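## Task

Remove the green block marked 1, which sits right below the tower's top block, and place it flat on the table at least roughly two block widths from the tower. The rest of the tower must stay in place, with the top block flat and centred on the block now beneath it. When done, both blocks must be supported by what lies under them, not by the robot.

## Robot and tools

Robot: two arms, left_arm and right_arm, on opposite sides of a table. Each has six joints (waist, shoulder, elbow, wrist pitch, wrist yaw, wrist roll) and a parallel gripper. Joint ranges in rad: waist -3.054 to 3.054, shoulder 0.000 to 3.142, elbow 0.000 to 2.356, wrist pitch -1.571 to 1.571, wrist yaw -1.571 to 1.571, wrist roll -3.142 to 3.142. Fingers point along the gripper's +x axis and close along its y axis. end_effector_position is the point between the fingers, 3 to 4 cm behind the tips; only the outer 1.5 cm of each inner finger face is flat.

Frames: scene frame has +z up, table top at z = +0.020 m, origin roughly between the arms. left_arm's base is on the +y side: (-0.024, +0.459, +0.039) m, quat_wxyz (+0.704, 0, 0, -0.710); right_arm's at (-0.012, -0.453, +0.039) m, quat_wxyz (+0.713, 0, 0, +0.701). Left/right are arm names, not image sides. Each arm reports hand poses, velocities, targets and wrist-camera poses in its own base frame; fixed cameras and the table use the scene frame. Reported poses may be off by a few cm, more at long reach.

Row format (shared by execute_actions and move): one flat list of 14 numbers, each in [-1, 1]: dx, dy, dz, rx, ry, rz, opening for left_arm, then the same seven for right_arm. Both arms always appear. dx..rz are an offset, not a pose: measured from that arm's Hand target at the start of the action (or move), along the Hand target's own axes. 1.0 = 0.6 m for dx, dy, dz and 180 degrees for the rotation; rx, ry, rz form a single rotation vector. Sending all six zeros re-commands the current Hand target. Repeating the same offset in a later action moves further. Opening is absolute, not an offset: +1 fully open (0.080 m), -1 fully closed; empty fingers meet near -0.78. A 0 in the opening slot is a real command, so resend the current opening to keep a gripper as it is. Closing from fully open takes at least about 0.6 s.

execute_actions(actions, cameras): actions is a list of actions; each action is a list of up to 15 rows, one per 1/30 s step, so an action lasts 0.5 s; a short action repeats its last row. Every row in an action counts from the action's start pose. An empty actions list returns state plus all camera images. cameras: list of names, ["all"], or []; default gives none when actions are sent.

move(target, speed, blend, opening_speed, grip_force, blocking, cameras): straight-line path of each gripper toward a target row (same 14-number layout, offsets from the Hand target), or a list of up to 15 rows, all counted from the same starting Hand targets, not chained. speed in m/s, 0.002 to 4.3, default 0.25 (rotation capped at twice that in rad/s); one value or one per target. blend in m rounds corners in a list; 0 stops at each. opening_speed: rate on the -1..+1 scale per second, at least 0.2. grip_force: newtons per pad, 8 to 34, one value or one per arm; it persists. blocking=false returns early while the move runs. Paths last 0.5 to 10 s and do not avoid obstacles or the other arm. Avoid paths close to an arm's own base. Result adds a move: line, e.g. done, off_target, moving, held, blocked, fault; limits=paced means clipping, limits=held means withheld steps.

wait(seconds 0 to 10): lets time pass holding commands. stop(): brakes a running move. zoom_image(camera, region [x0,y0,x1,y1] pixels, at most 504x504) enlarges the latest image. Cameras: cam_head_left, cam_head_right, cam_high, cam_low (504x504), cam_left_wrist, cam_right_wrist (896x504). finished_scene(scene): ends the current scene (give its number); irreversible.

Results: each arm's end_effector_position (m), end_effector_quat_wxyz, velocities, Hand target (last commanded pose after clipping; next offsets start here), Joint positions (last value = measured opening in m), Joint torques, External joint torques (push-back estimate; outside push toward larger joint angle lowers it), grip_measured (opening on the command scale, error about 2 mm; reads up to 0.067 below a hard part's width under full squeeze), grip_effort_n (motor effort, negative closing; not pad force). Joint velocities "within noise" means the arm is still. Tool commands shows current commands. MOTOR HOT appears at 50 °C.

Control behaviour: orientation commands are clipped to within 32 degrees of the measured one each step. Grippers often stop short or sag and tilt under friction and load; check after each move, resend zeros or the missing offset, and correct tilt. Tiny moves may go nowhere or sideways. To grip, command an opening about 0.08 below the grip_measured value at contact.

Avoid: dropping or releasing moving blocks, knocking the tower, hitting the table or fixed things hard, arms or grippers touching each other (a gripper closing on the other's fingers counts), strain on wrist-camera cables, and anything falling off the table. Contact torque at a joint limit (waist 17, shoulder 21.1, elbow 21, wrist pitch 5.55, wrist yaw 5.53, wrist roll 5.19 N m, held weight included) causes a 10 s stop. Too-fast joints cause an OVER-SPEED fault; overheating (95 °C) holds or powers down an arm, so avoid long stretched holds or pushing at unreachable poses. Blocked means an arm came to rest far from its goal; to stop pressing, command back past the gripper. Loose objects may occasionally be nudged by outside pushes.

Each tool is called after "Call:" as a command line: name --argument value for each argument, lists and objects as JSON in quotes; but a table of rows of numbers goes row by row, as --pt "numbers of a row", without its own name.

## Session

Call:
execute_actions --actions '[]'

Call:
zoom_image --camera "cam_head_left" --region '[170, 160, 330, 320]'

Call:
zoom_image --camera "cam_low" --region '[200, 200, 340, 300]'

Scene clock: 0.00 s.
left_arm: end_effector_position=(+0.3311, -0.1038, +0.1870) grip_measured=+1.000 grip_effort_n=n/a end_effector_quat_wxyz=(+0.865, -0.132, +0.483, +0.021) | right_arm: end_effector_position=(+0.3117, +0.0975, +0.1448) grip_measured=+1.000 grip_effort_n=n/a end_effector_quat_wxyz=(+0.851, -0.140, +0.357, -0.360)
Joint positions: left_arm=[-0.345 1.412 1.199 -0.794 -0.095 -0.544 0.08] | right_arm=[0.709 1.819 1.291 -1.226 1.029 1.173 0.08]
Joint velocities: within noise
Joint torques (N m): no reading
External joint torques (N m): no reading
Heat: left arm: hottest wrist pitch 34 °C (+0.0 °C/min); right arm: hottest wrist pitch 36 °C (+0.0 °C/min).
Hand target: left_arm +0.3316, -0.1039, +0.1893; +0.867, -0.133, +0.480, +0.020 | right_arm +0.3119, +0.0975, +0.1453; +0.851, -0.139, +0.356, -0.360
Tool commands: left_gripper/opening=+1.0 right_gripper/opening=+1.0

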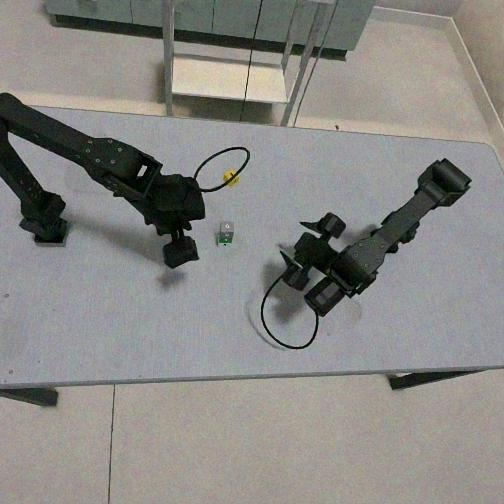

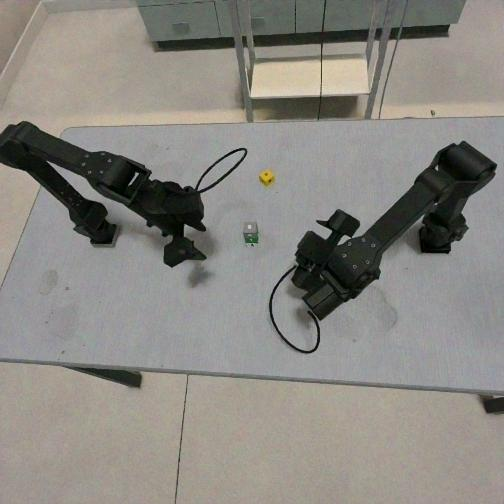

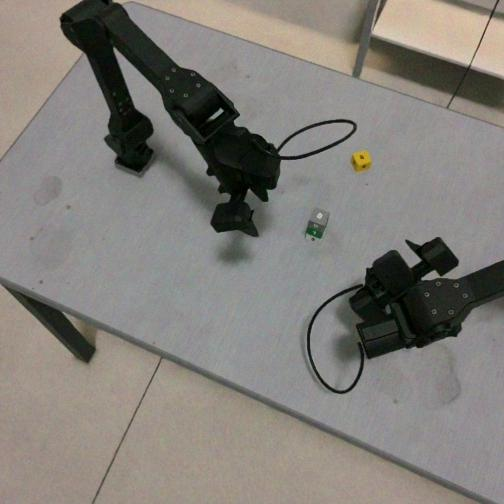

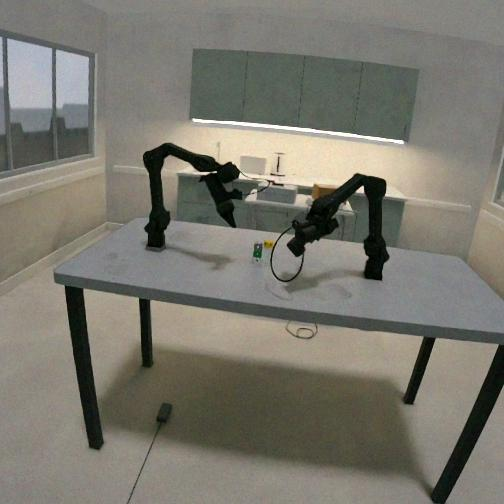

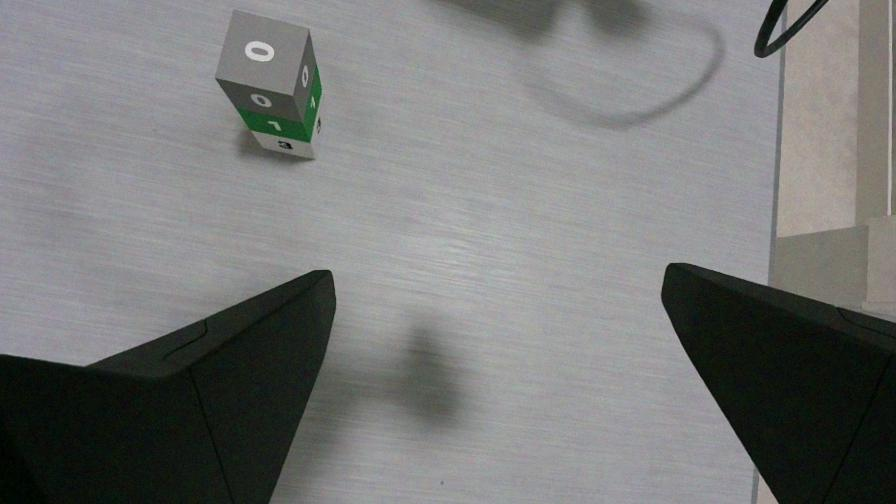

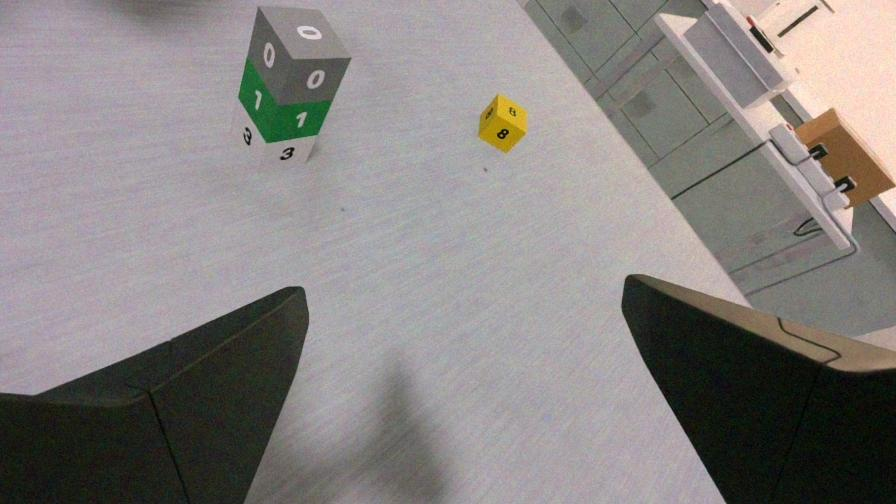

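Scaled by 3.150.

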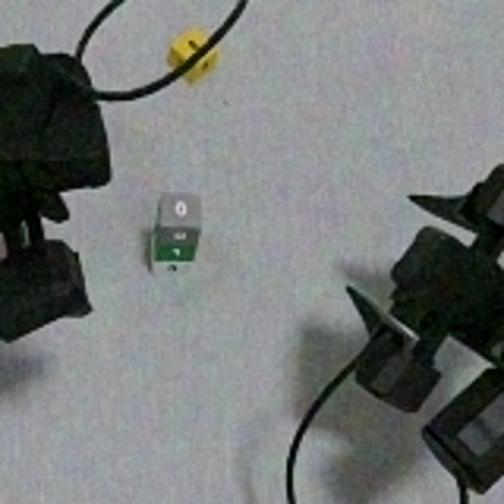

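Scaled by 3.600.

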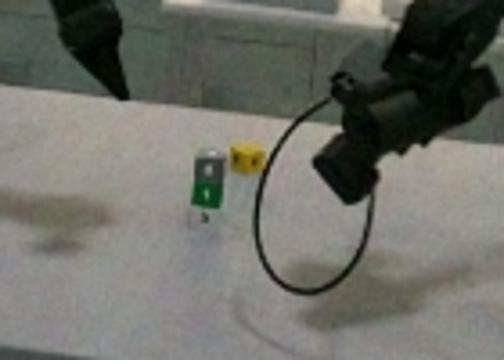

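Call:
move --pt "0 0 0 0 0 0 1 0.1025 -0.0795 0.0295 0.005 -0.0285 0.2523 1" --pt "0 0 0 0 0 0 1 0.1938 -0.0007 0.0392 0.005 -0.0285 0.2523 1" --blend '[0.01,0]' --grip_force 18 --cameras '["cam_head_left","cam_head_right","cam_low","cam_left_wrist","cam_right_wrist"]'

Call:
zoom_image --camera "cam_low" --region '[230, 210, 310, 290]'

Call:
zoom_image --camera "cam_right_wrist" --region '[350, 50, 600, 300]'

Scene clock: 20.90 s.
left_arm: end_effector_position=(+0.3311, -0.1038, +0.1870) grip_measured=+1.000 grip_effort_n=2.1 end_effector_quat_wxyz=(+0.865, -0.132, +0.483, +0.021) | right_arm: end_effector_position=(+0.3811, +0.0147, +0.1017) grip_measured=+1.000 grip_effort_n=3.0 end_effector_quat_wxyz=(+0.939, -0.001, +0.345, +0.000)
Joint positions: left_arm=[-0.345 1.412 1.199 -0.794 -0.095 -0.544 0.08] | right_arm=[0.056 1.476 0.725 0.047 0.043 0.035 0.08]
Joint torques (N m): left_arm=[-0.05 -5.27 7.05 1.26 -0.09 0] | right_arm=[-0.39 -3.44 8.17 1.87 -0.14 -0.04]
External joint torques (N m): left_arm=[0.01 -0.08 0.74 0.14 -0.02 -0.01] | right_arm=[-0.4 2.13 1.91 0.35 -0.16 -0.04]
Heat: left arm: hottest wrist pitch 35 °C (+2.9 °C/min); right arm: hottest wrist pitch 36 °C (+0.0 °C/min).
Hand target: left_arm +0.3316, -0.1039, +0.1893; +0.867, -0.133, +0.480, +0.020 | right_arm +0.3850, +0.0142, +0.1033; +0.940, +0.000, +0.342, +0.000
Off the commanded pose: left_arm 0.002 m, 0 deg | right_arm 0.004 m, 0 deg.
grip_force (N): 18, 18
move: done
Images, in order (width x height): cam_head_left 504x504, cam_head_right 504x504, cam_low 504x504, cam_left_wrist 896x504, cam_right_wrist 896x504.

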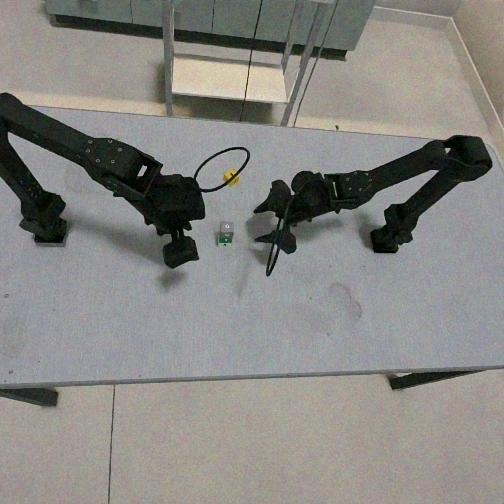

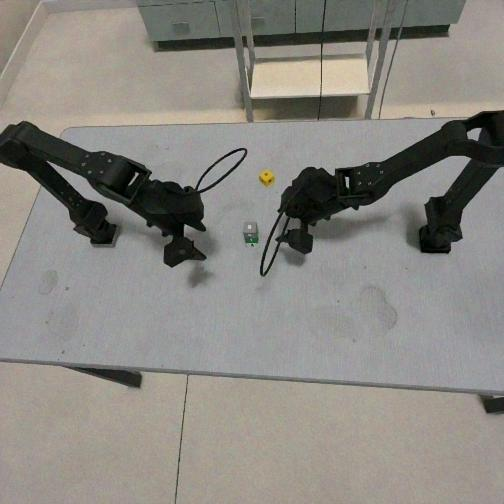

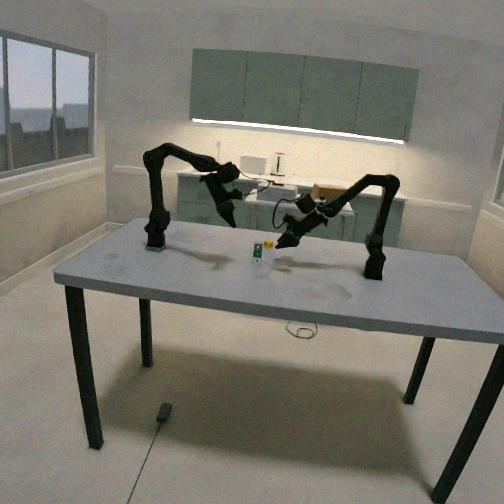

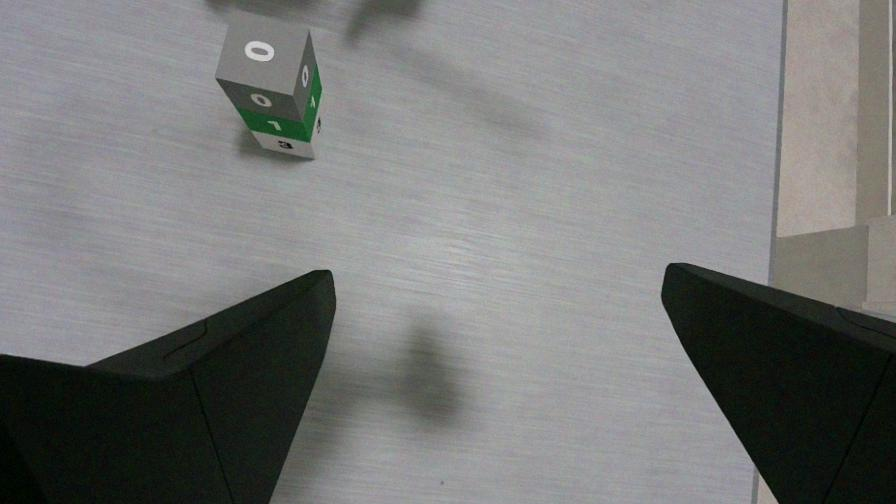

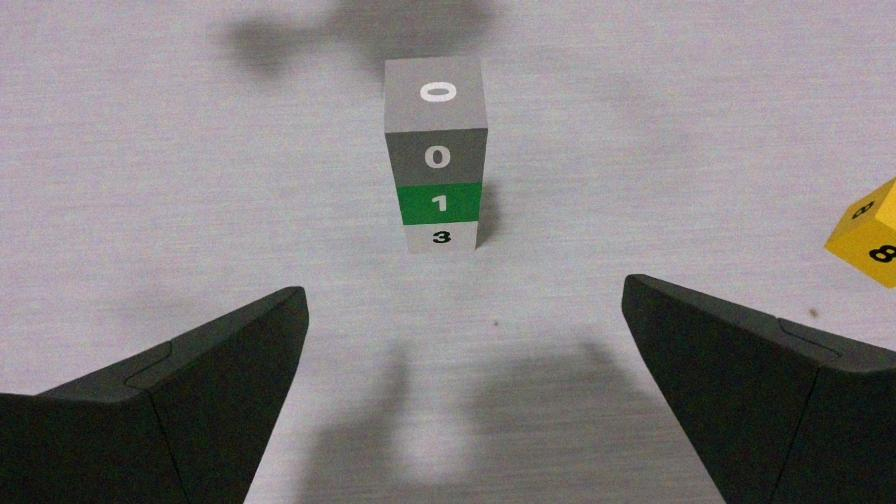

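Scaled by 6.300.

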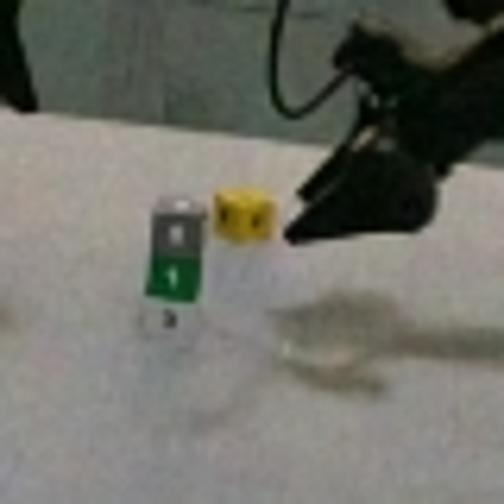

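Scaled by 2.016.

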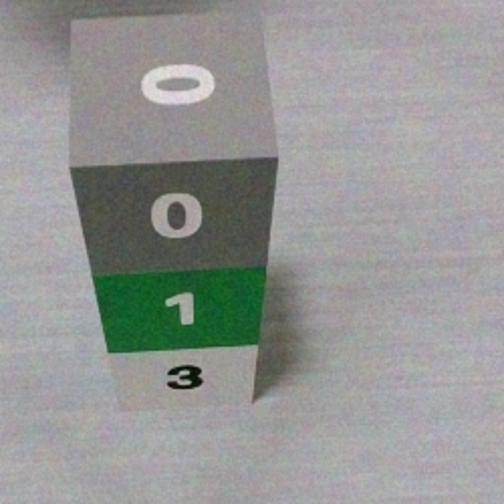

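Call:
move --pt "0 0 0 0 0 0 1 0.1512 0.006 0.011 -0.0125 0 0.0149 1" --pt "0 0 0 0 0 0 1 0.1512 0.006 0.011 -0.0125 0 0.0149 0.3" --speed 0.12 --opening_speed 0.8 --cameras '["cam_low","cam_left_wrist","cam_right_wrist"]'

Call:
zoom_image --camera "cam_low" --region '[230, 210, 310, 290]'

Call:
zoom_image --camera "cam_left_wrist" --region '[180, 0, 380, 200]'

Scene clock: 36.23 s.
left_arm: end_effector_position=(+0.3311, -0.1038, +0.1870) grip_measured=+1.000 grip_effort_n=2.6 end_effector_quat_wxyz=(+0.865, -0.132, +0.483, +0.021) | right_arm: end_effector_position=(+0.4552, +0.0186, +0.0513) grip_measured=+0.305 grip_effort_n=-16.0 end_effector_quat_wxyz=(+0.939, -0.011, +0.343, +0.028)
Joint positions: left_arm=[-0.345 1.412 1.199 -0.794 -0.095 -0.544 0.08] | right_arm=[0.034 1.867 0.919 0.249 -0.02 -0.018 0.049]
Joint torques (N m): left_arm=[-0.06 -5.43 7.02 1.26 -0.1 -0.02] | right_arm=[-0.36 -5.31 7.4 1.85 -0.17 -0.04]
External joint torques (N m): left_arm=[-0.07 -0.34 0.73 0.13 -0.02 -0.03] | right_arm=[-0.39 2.59 1.68 0.31 -0.15 -0.04]
Heat: left arm: hottest wrist pitch 36 °C (+3.3 °C/min); right arm: hottest wrist pitch 39 °C (+5.0 °C/min).
Hand target: left_arm +0.3316, -0.1039, +0.1893; +0.867, -0.133, +0.480, +0.020 | right_arm +0.4587, +0.0177, +0.0500; +0.939, -0.010, +0.342, +0.029
Off the commanded pose: left_arm 0.002 m, 0 deg | right_arm 0.004 m, 0 deg.
grip_force (N): 18, 18
move: done
Images, in order (width x height): cam_low 504x504, cam_left_wrist 896x504, cam_right_wrist 896x504.

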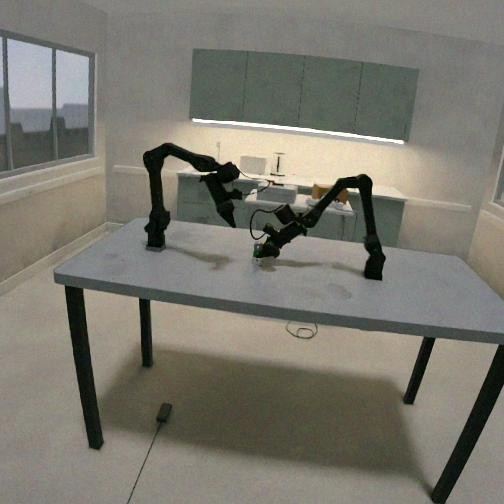

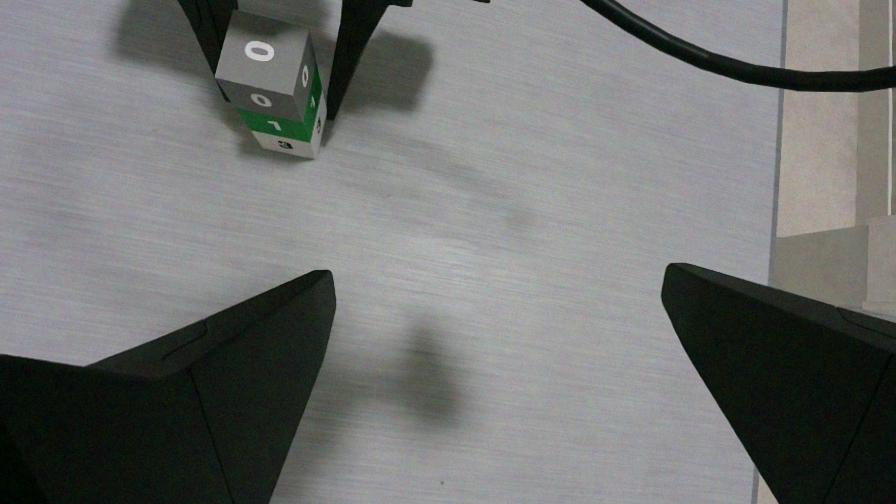

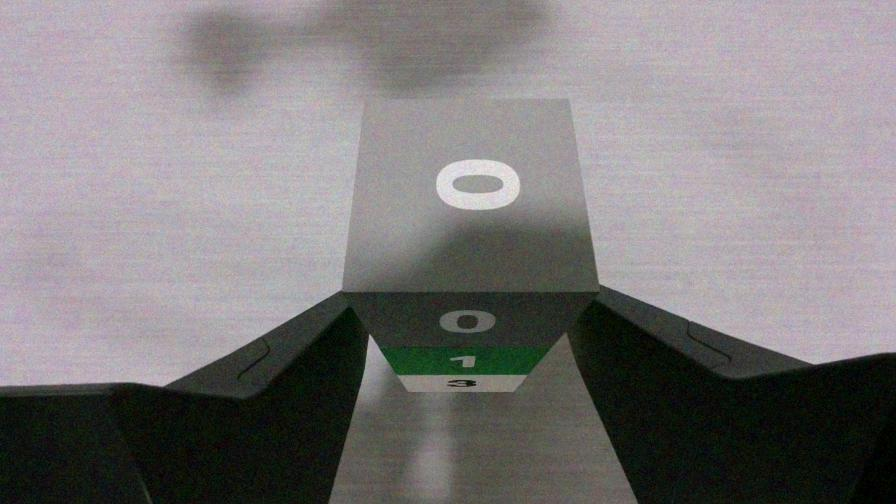

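Scaled by 6.300.

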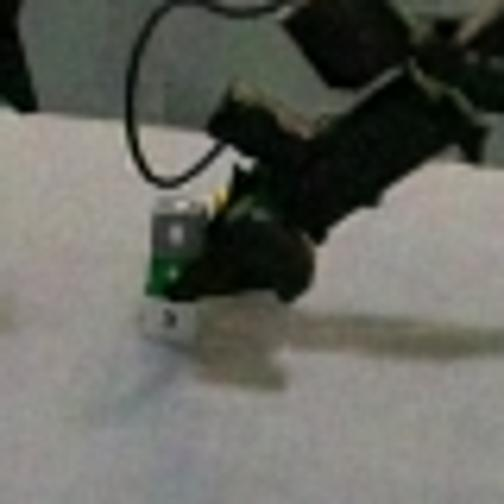

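Scaled by 2.520.

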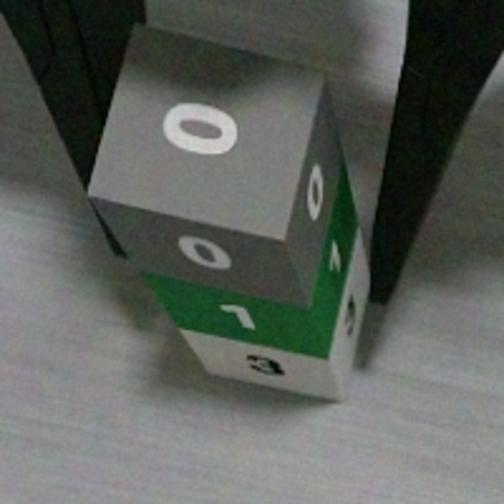

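Call:
move --pt "0 0 0 0 0 0 1 -0.006 0 0.0077 0 0 0 0.3" --pt "0 0 0 0 0 0 1 -0.006 0 0.0077 0 0 0 -0.4" --speed 0.1 --opening_speed 0.35 --cameras '["cam_low","cam_left_wrist","cam_right_wrist"]'

Call:
zoom_image --camera "cam_low" --region '[230, 210, 310, 290]'

Call:
zoom_image --camera "cam_left_wrist" --region '[180, 0, 380, 200]'

Scene clock: 49.23 s.
left_arm: end_effector_position=(+0.3311, -0.1038, +0.1870) grip_measured=+1.000 grip_effort_n=2.6 end_effector_quat_wxyz=(+0.865, -0.132, +0.483, +0.021) | right_arm: end_effector_position=(+0.4552, +0.0186, +0.0512) grip_measured=-0.078 grip_effort_n=-50.0 end_effector_quat_wxyz=(+0.937, -0.011, +0.348, +0.028)
Joint positions: left_arm=[-0.345 1.412 1.199 -0.794 -0.095 -0.544 0.08] | right_arm=[0.034 1.867 0.928 0.228 -0.02 -0.018 0.031]
Joint torques (N m): left_arm=[0.03 -5.35 7.05 1.25 -0.1 0] | right_arm=[-0.36 -6.87 7.43 1.6 -0.16 -0.03]
External joint torques (N m): left_arm=[0.07 -0.27 0.79 0.14 -0.03 -0.01] | right_arm=[-0.29 1.1 1.66 0.06 -0.15 -0.04]
Heat: left arm: hottest wrist pitch 36 °C (+2.4 °C/min); right arm: hottest wrist pitch 41 °C (+6.1 °C/min).
Hand target: left_arm +0.3316, -0.1039, +0.1893; +0.867, -0.133, +0.480, +0.020 | right_arm +0.4589, +0.0177, +0.0559; +0.939, -0.010, +0.342, +0.029
Off the commanded pose: left_arm 0.002 m, 0 deg | right_arm 0.006 m, 1 deg.
grip_force (N): 18, 18
move: done
Images, in order (width x height): cam_low 504x504, cam_left_wrist 896x504, cam_right_wrist 896x504.

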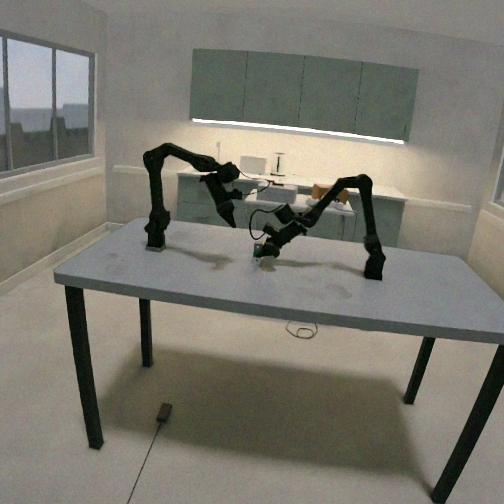

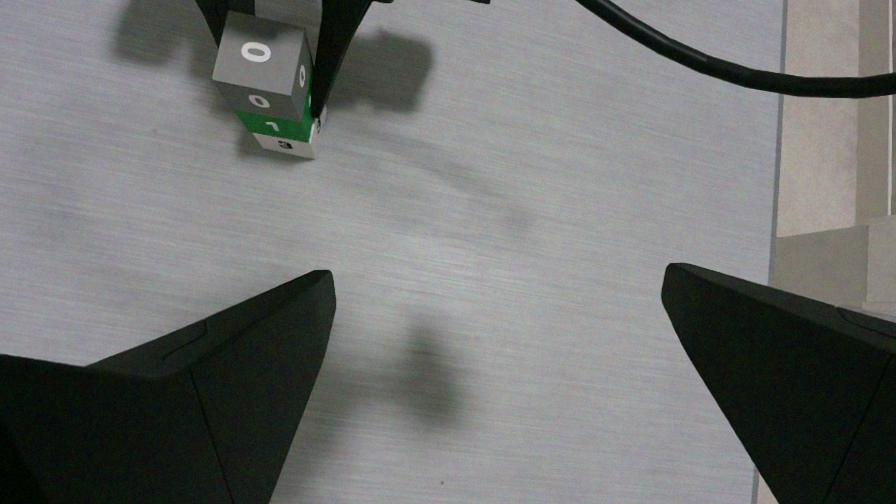

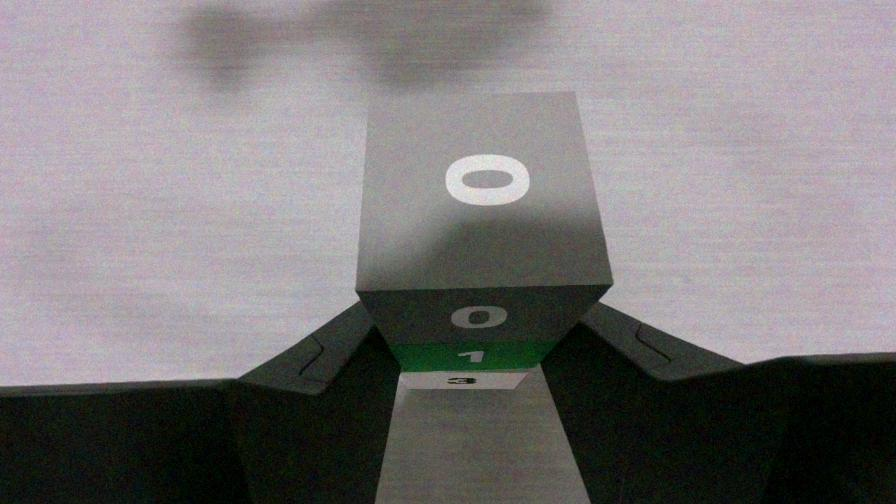

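Scaled by 6.300.

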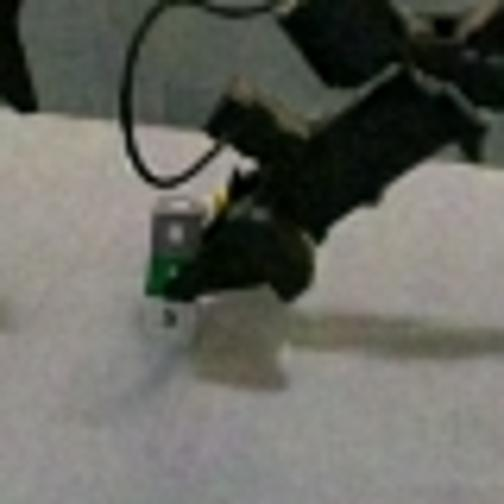

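Scaled by 2.520.

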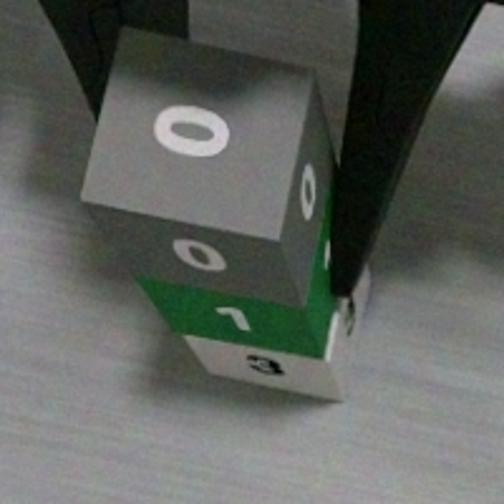

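Call:
move --target '[0,0,0,0,0,0,1,-0.0536,0,0.0638,0,0,0,-0.4]' --speed 0.05 --cameras '["cam_low","cam_left_wrist","cam_right_wrist"]'

Call:
zoom_image --camera "cam_left_wrist" --region '[180, 0, 380, 200]'

Call:
zoom_image --camera "cam_low" --region '[230, 210, 310, 290]'

Scene clock: 56.17 s.
left_arm: end_effector_position=(+0.3311, -0.1038, +0.1870) grip_measured=+1.000 grip_effort_n=2.1 end_effector_quat_wxyz=(+0.865, -0.132, +0.483, +0.021) | right_arm: end_effector_position=(+0.4552, +0.0186, +0.0939) grip_measured=-0.078 grip_effort_n=-50.0 end_effector_quat_wxyz=(+0.934, -0.011, +0.356, +0.028)
Joint positions: left_arm=[-0.345 1.412 1.199 -0.794 -0.095 -0.544 0.08] | right_arm=[0.034 1.771 1.021 0.023 -0.02 -0.018 0.031]
Joint torques (N m): left_arm=[-0.05 -5.36 7.06 1.25 -0.08 -0.01] | right_arm=[-0.37 -8.28 8.11 1.62 -0.16 -0.03]
External joint torques (N m): left_arm=[-0.04 -0.3 0.83 0.14 -0.01 -0.03] | right_arm=[-0.43 -0.56 1.89 0.13 -0.14 -0.03]
Heat: left arm: hottest wrist pitch 36 °C (+2.1 °C/min); right arm: hottest wrist pitch 41 °C (+5.3 °C/min).
Hand target: left_arm +0.3316, -0.1039, +0.1893; +0.867, -0.133, +0.480, +0.020 | right_arm +0.4589, +0.0177, +0.1058; +0.939, -0.010, +0.342, +0.029
Off the commanded pose: left_arm 0.002 m, 0 deg | right_arm 0.013 m, 2 deg.
grip_force (N): 18, 18
move: off_target (right_arm)
Images, in order (width x height): cam_low 504x504, cam_left_wrist 896x504, cam_right_wrist 896x504.

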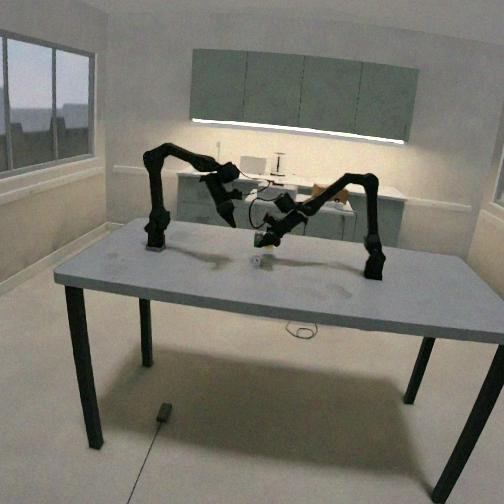

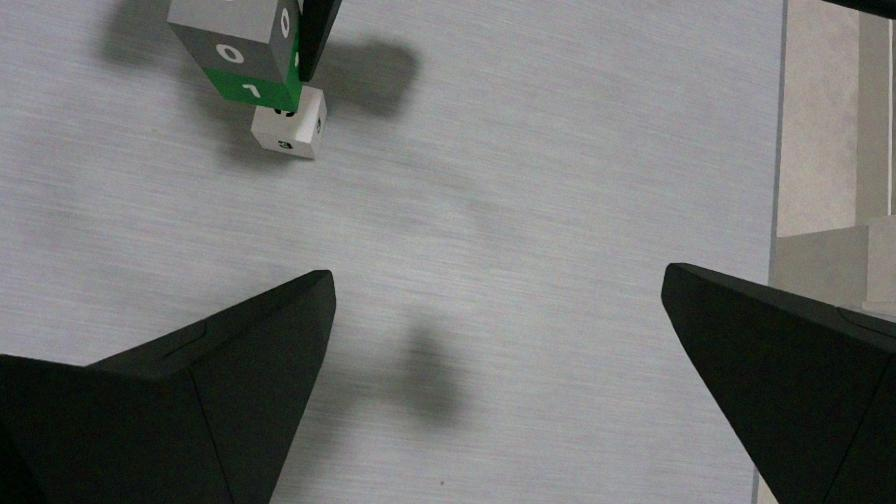

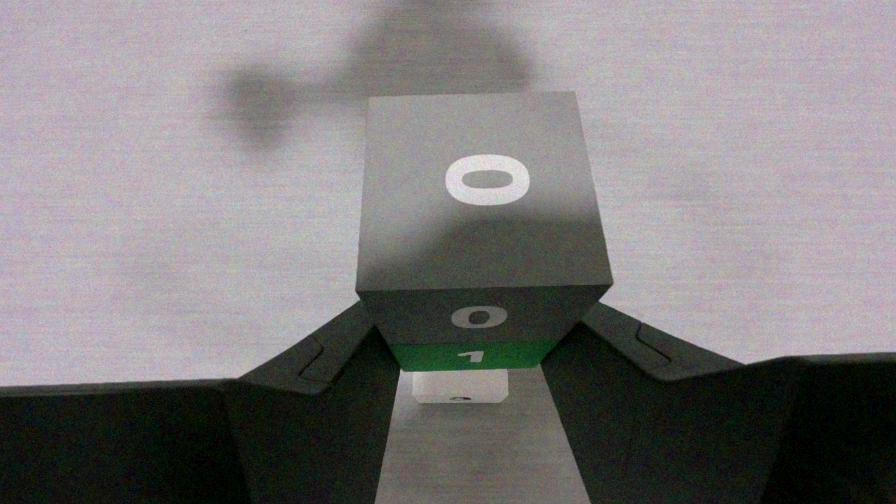

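Scaled by 2.520.

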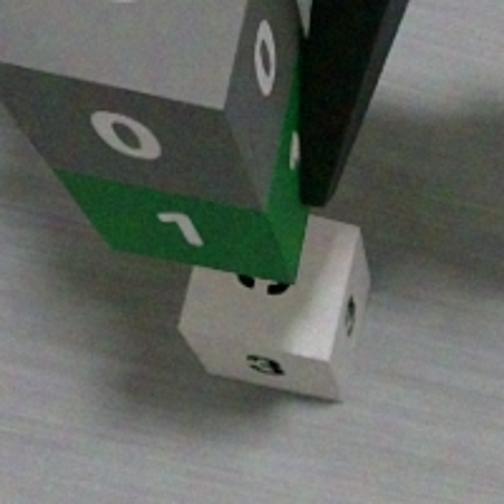

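Scaled by 6.300.

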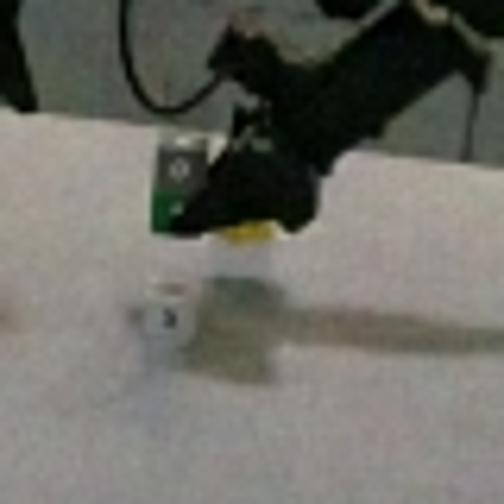

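Call:
move --pt "0 0 0 0 0 0 1 -0.1242 0.0792 -0.1695 0 0.004 0 -0.4" --pt "0 0 0 0 0 0 1 -0.067 0.0792 -0.2375 0 0.008 0 -0.4" --pt "0 0 0 0 0 0 1 -0.0553 0.0792 -0.2515 0 0.008 0 -0.4" --speed '[0.12,0.1,0.025]' --blend '[0.01,0.005,0]' --cameras '["cam_head_left","cam_low","cam_left_wrist","cam_right_wrist"]'

Call:
zoom_image --camera "cam_low" --region '[250, 220, 320, 290]'

Scene clock: 66.17 s.
left_arm: end_effector_position=(+0.3311, -0.1038, +0.1870) grip_measured=+1.000 grip_effort_n=2.6 end_effector_quat_wxyz=(+0.865, -0.132, +0.483, +0.021) | right_arm: end_effector_position=(+0.3375, +0.0577, +0.0176) grip_measured=-0.078 grip_effort_n=-49.5 end_effector_quat_wxyz=(+0.938, -0.010, +0.346, +0.029)
Joint positions: left_arm=[-0.345 1.412 1.199 -0.794 -0.095 -0.544 0.08] | right_arm=[0.222 1.625 0.419 0.493 0.12 0.106 0.031]
Joint torques (N m): left_arm=[0.02 -5.32 7.09 1.24 -0.08 -0.01] | right_arm=[0.34 -3.03 3.61 1.81 0.09 0.1]
External joint torques (N m): left_arm=[0.01 -0.14 0.79 0.13 0 -0.02] | right_arm=[0.32 1.99 -1.03 0.31 0.04 0.1]
Heat: left arm: hottest wrist pitch 36 °C (+2.0 °C/min); right arm: hottest wrist pitch 41 °C (+5.1 °C/min).
Hand target: left_arm +0.3316, -0.1039, +0.1893; +0.867, -0.133, +0.480, +0.020 | right_arm +0.3338, +0.0577, +0.0117; +0.935, -0.011, +0.354, +0.029
Off the commanded pose: left_arm 0.002 m, 0 deg | right_arm 0.007 m, 1 deg.
grip_force (N): 18, 18
move: done
Images, in order (width x height): cam_head_left 504x504, cam_low 504x504, cam_left_wrist 896x504, cam_right_wrist 896x504.

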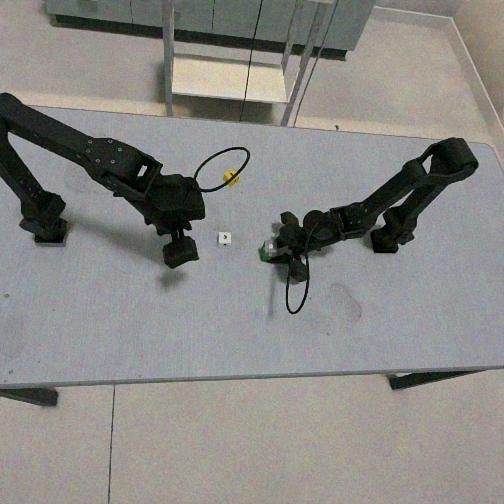

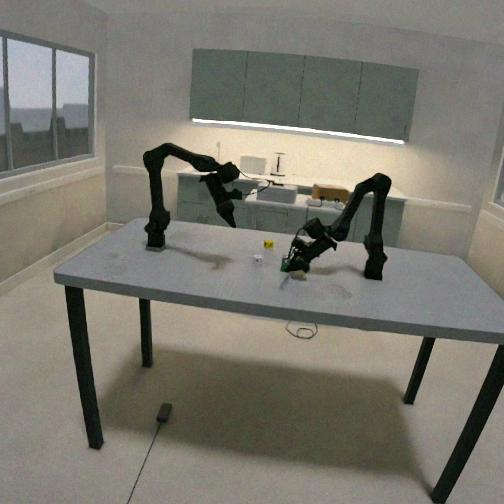

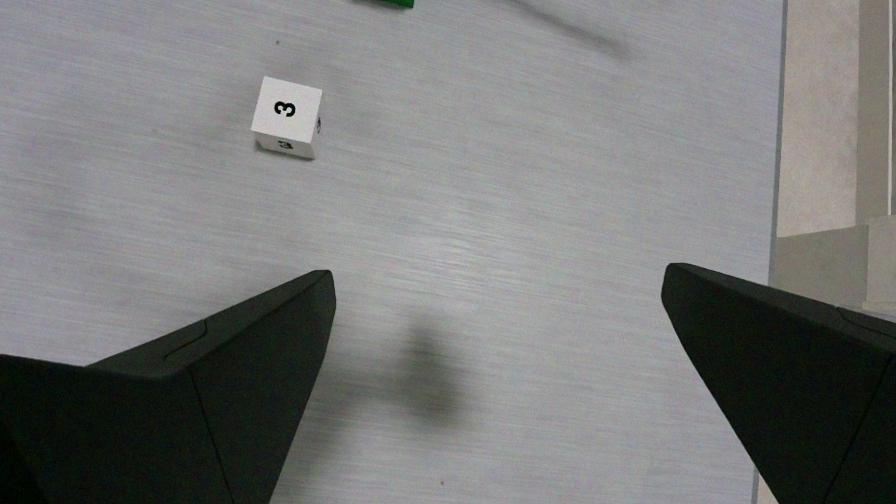

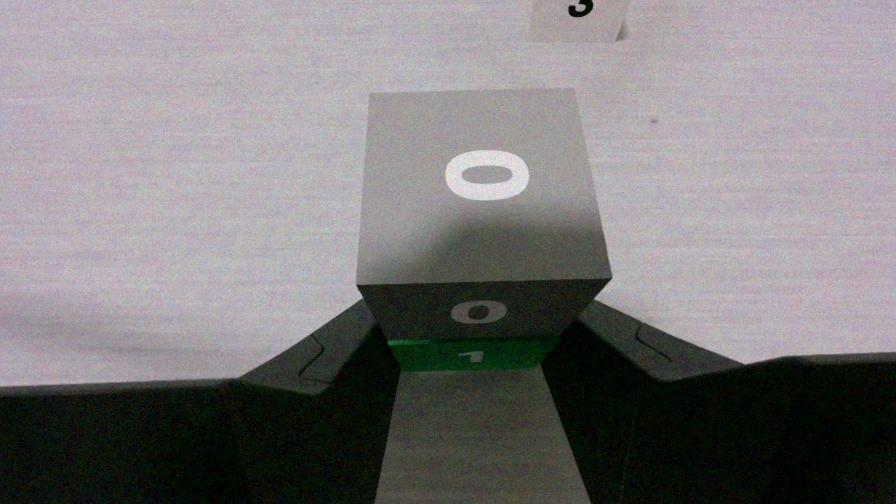

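Scaled by 7.200.

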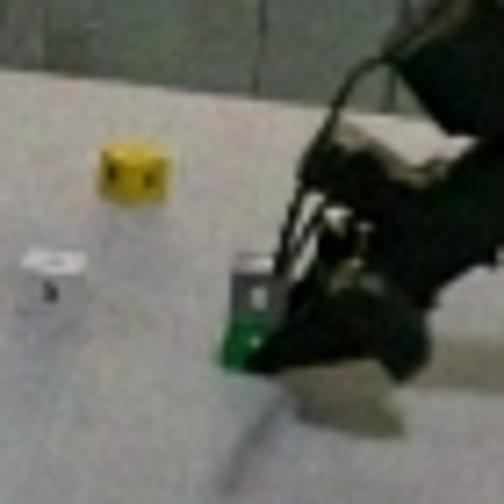

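Call:
move --pt "0 0 0 0 0 0 1 0.0054 0 -0.0064 0 0 0 -0.4" --pt "0 0 0 0 0 0 1 -0.0021 0 0.0026 0 0 0 -0.4" --pt "0 0 0 0 0 0 1 -0.0021 0 0.0026 0 0 0 0.15" --pt "0 0 0 0 0 0 1 -0.0405 0 0.064 0 -0.006 0 0.15" --speed '[0.02,0.03,0.05,0.06]' --opening_speed 0.5 --cameras '["cam_low","cam_head_right","cam_right_wrist"]'

Call:
zoom_image --camera "cam_low" --region '[250, 220, 320, 290]'

Scene clock: 78.27 s.
left_arm: end_effector_position=(+0.3311, -0.1038, +0.1870) grip_measured=+1.000 grip_effort_n=3.0 end_effector_quat_wxyz=(+0.865, -0.132, +0.483, +0.021) | right_arm: end_effector_position=(+0.3367, +0.0586, +0.0489) grip_measured=+0.146 grip_effort_n=21.2 end_effector_quat_wxyz=(+0.934, -0.012, +0.356, +0.030)
Joint positions: left_arm=[-0.345 1.412 1.199 -0.794 -0.095 -0.544 0.08] | right_arm=[0.225 1.478 0.487 0.257 0.12 0.106 0.042]
Joint torques (N m): left_arm=[0 -5.35 7.09 1.24 -0.09 -0.02] | right_arm=[-0.39 -5.15 7.12 1.58 0.08 -0.04]
External joint torques (N m): left_arm=[0.02 -0.24 0.8 0.11 -0.02 -0.03] | right_arm=[-0.39 -0.4 1.6 0.08 0.02 -0.04]
Heat: left arm: hottest wrist pitch 36 °C (+1.0 °C/min); right arm: hottest wrist pitch 41 °C (+5.1 °C/min).
Hand target: left_arm +0.3316, -0.1039, +0.1893; +0.867, -0.133, +0.480, +0.020 | right_arm +0.3410, +0.0581, +0.0566; +0.938, -0.010, +0.345, +0.029
Off the commanded pose: left_arm 0.002 m, 0 deg | right_arm 0.009 m, 1 deg.
grip_force (N): 18, 18
move: off_target (right_arm)
Images, in order (width x height): cam_head_right 504x504, cam_low 504x504, cam_right_wrist 896x504.

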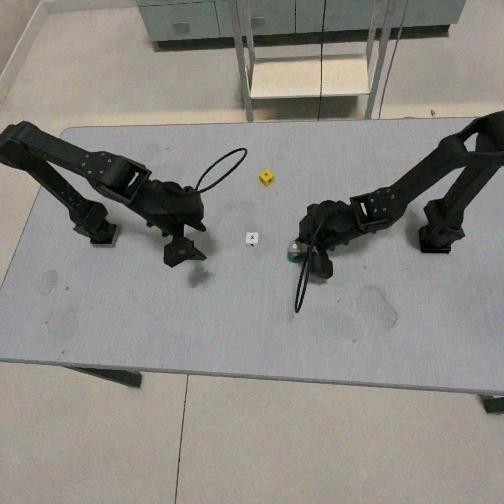

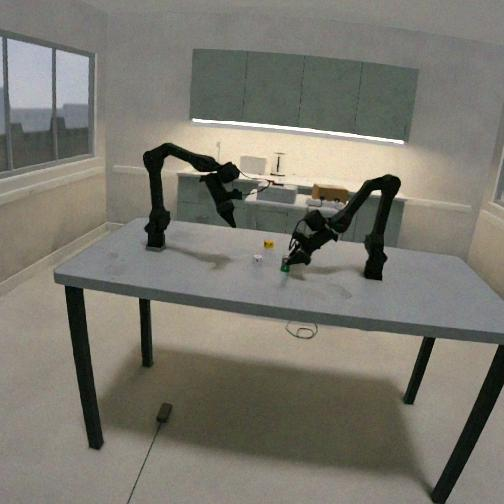

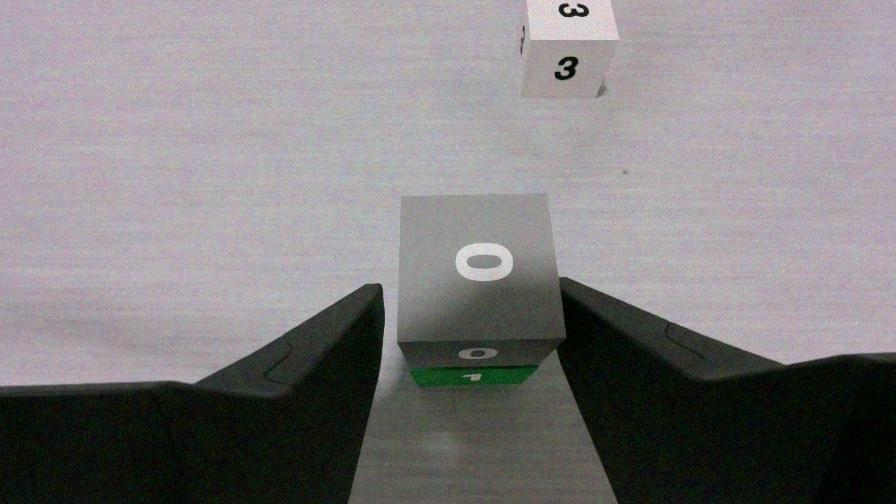

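Scaled by 7.200.

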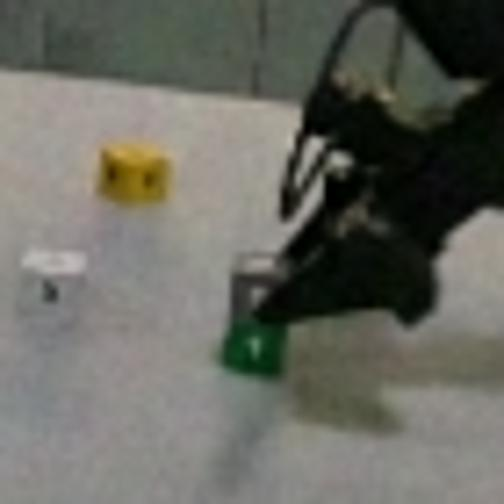

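Call:
move --pt "0 0 0 0 0 0 1 0.0005 -0.0025 0.0065 0 -0.003 0 0.15" --pt "0 0 0 0 0 0 1 0.0005 -0.0025 0.0065 0 -0.003 0 -0.4" --speed 0.06 --opening_speed 0.35 --cameras '["cam_right_wrist"]'

Scene clock: 86.87 s.
left_arm: end_effector_position=(+0.3311, -0.1038, +0.1870) grip_measured=+1.000 grip_effort_n=3.0 end_effector_quat_wxyz=(+0.865, -0.132, +0.483, +0.021) | right_arm: end_effector_position=(+0.3390, +0.0564, +0.0510) grip_measured=-0.079 grip_effort_n=-50.0 end_effector_quat_wxyz=(+0.935, -0.013, +0.352, +0.028)
Joint positions: left_arm=[-0.345 1.412 1.199 -0.794 -0.095 -0.544 0.08] | right_arm=[0.217 1.478 0.493 0.258 0.12 0.1 0.031]
Joint torques (N m): left_arm=[-0.01 -5.32 7.1 1.27 -0.07 0.02] | right_arm=[-0.39 -5.17 7.23 1.83 -0.08 -0.03]
External joint torques (N m): left_arm=[-0.01 -0.18 0.82 0.15 0.01 0.01] | right_arm=[-0.41 -0.37 1.73 0.33 -0.13 -0.03]
Heat: left arm: hottest wrist pitch 36 °C (+1.0 °C/min); right arm: hottest wrist pitch 41 °C (+3.0 °C/min).
Hand target: left_arm +0.3316, -0.1039, +0.1893; +0.867, -0.133, +0.480, +0.020 | right_arm +0.3438, +0.0568, +0.0594; +0.940, -0.010, +0.341, +0.029
Off the commanded pose: left_arm 0.002 m, 0 deg | right_arm 0.010 m, 1 deg.
grip_force (N): 18, 18
move: off_target (right_arm); target 2's new opening was sent with right_arm's hand 0.010 m and 2 deg from that target
Images, in order (width x height): cam_right_wrist 896x504.

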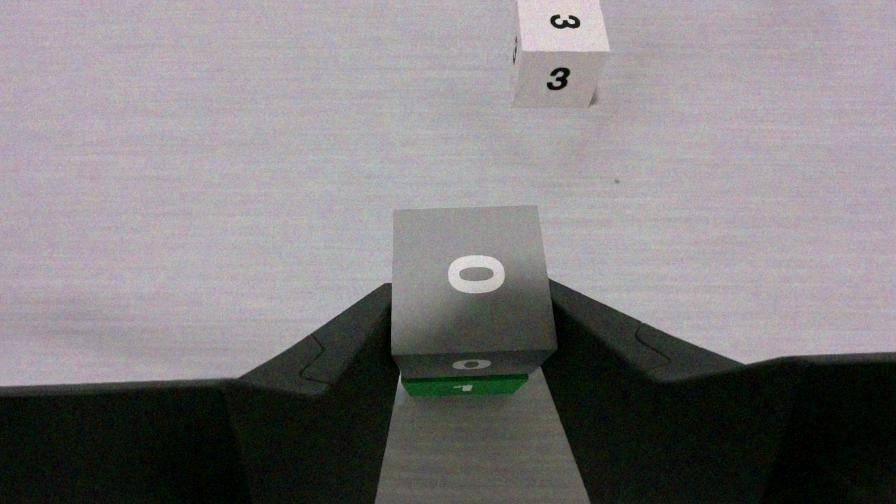

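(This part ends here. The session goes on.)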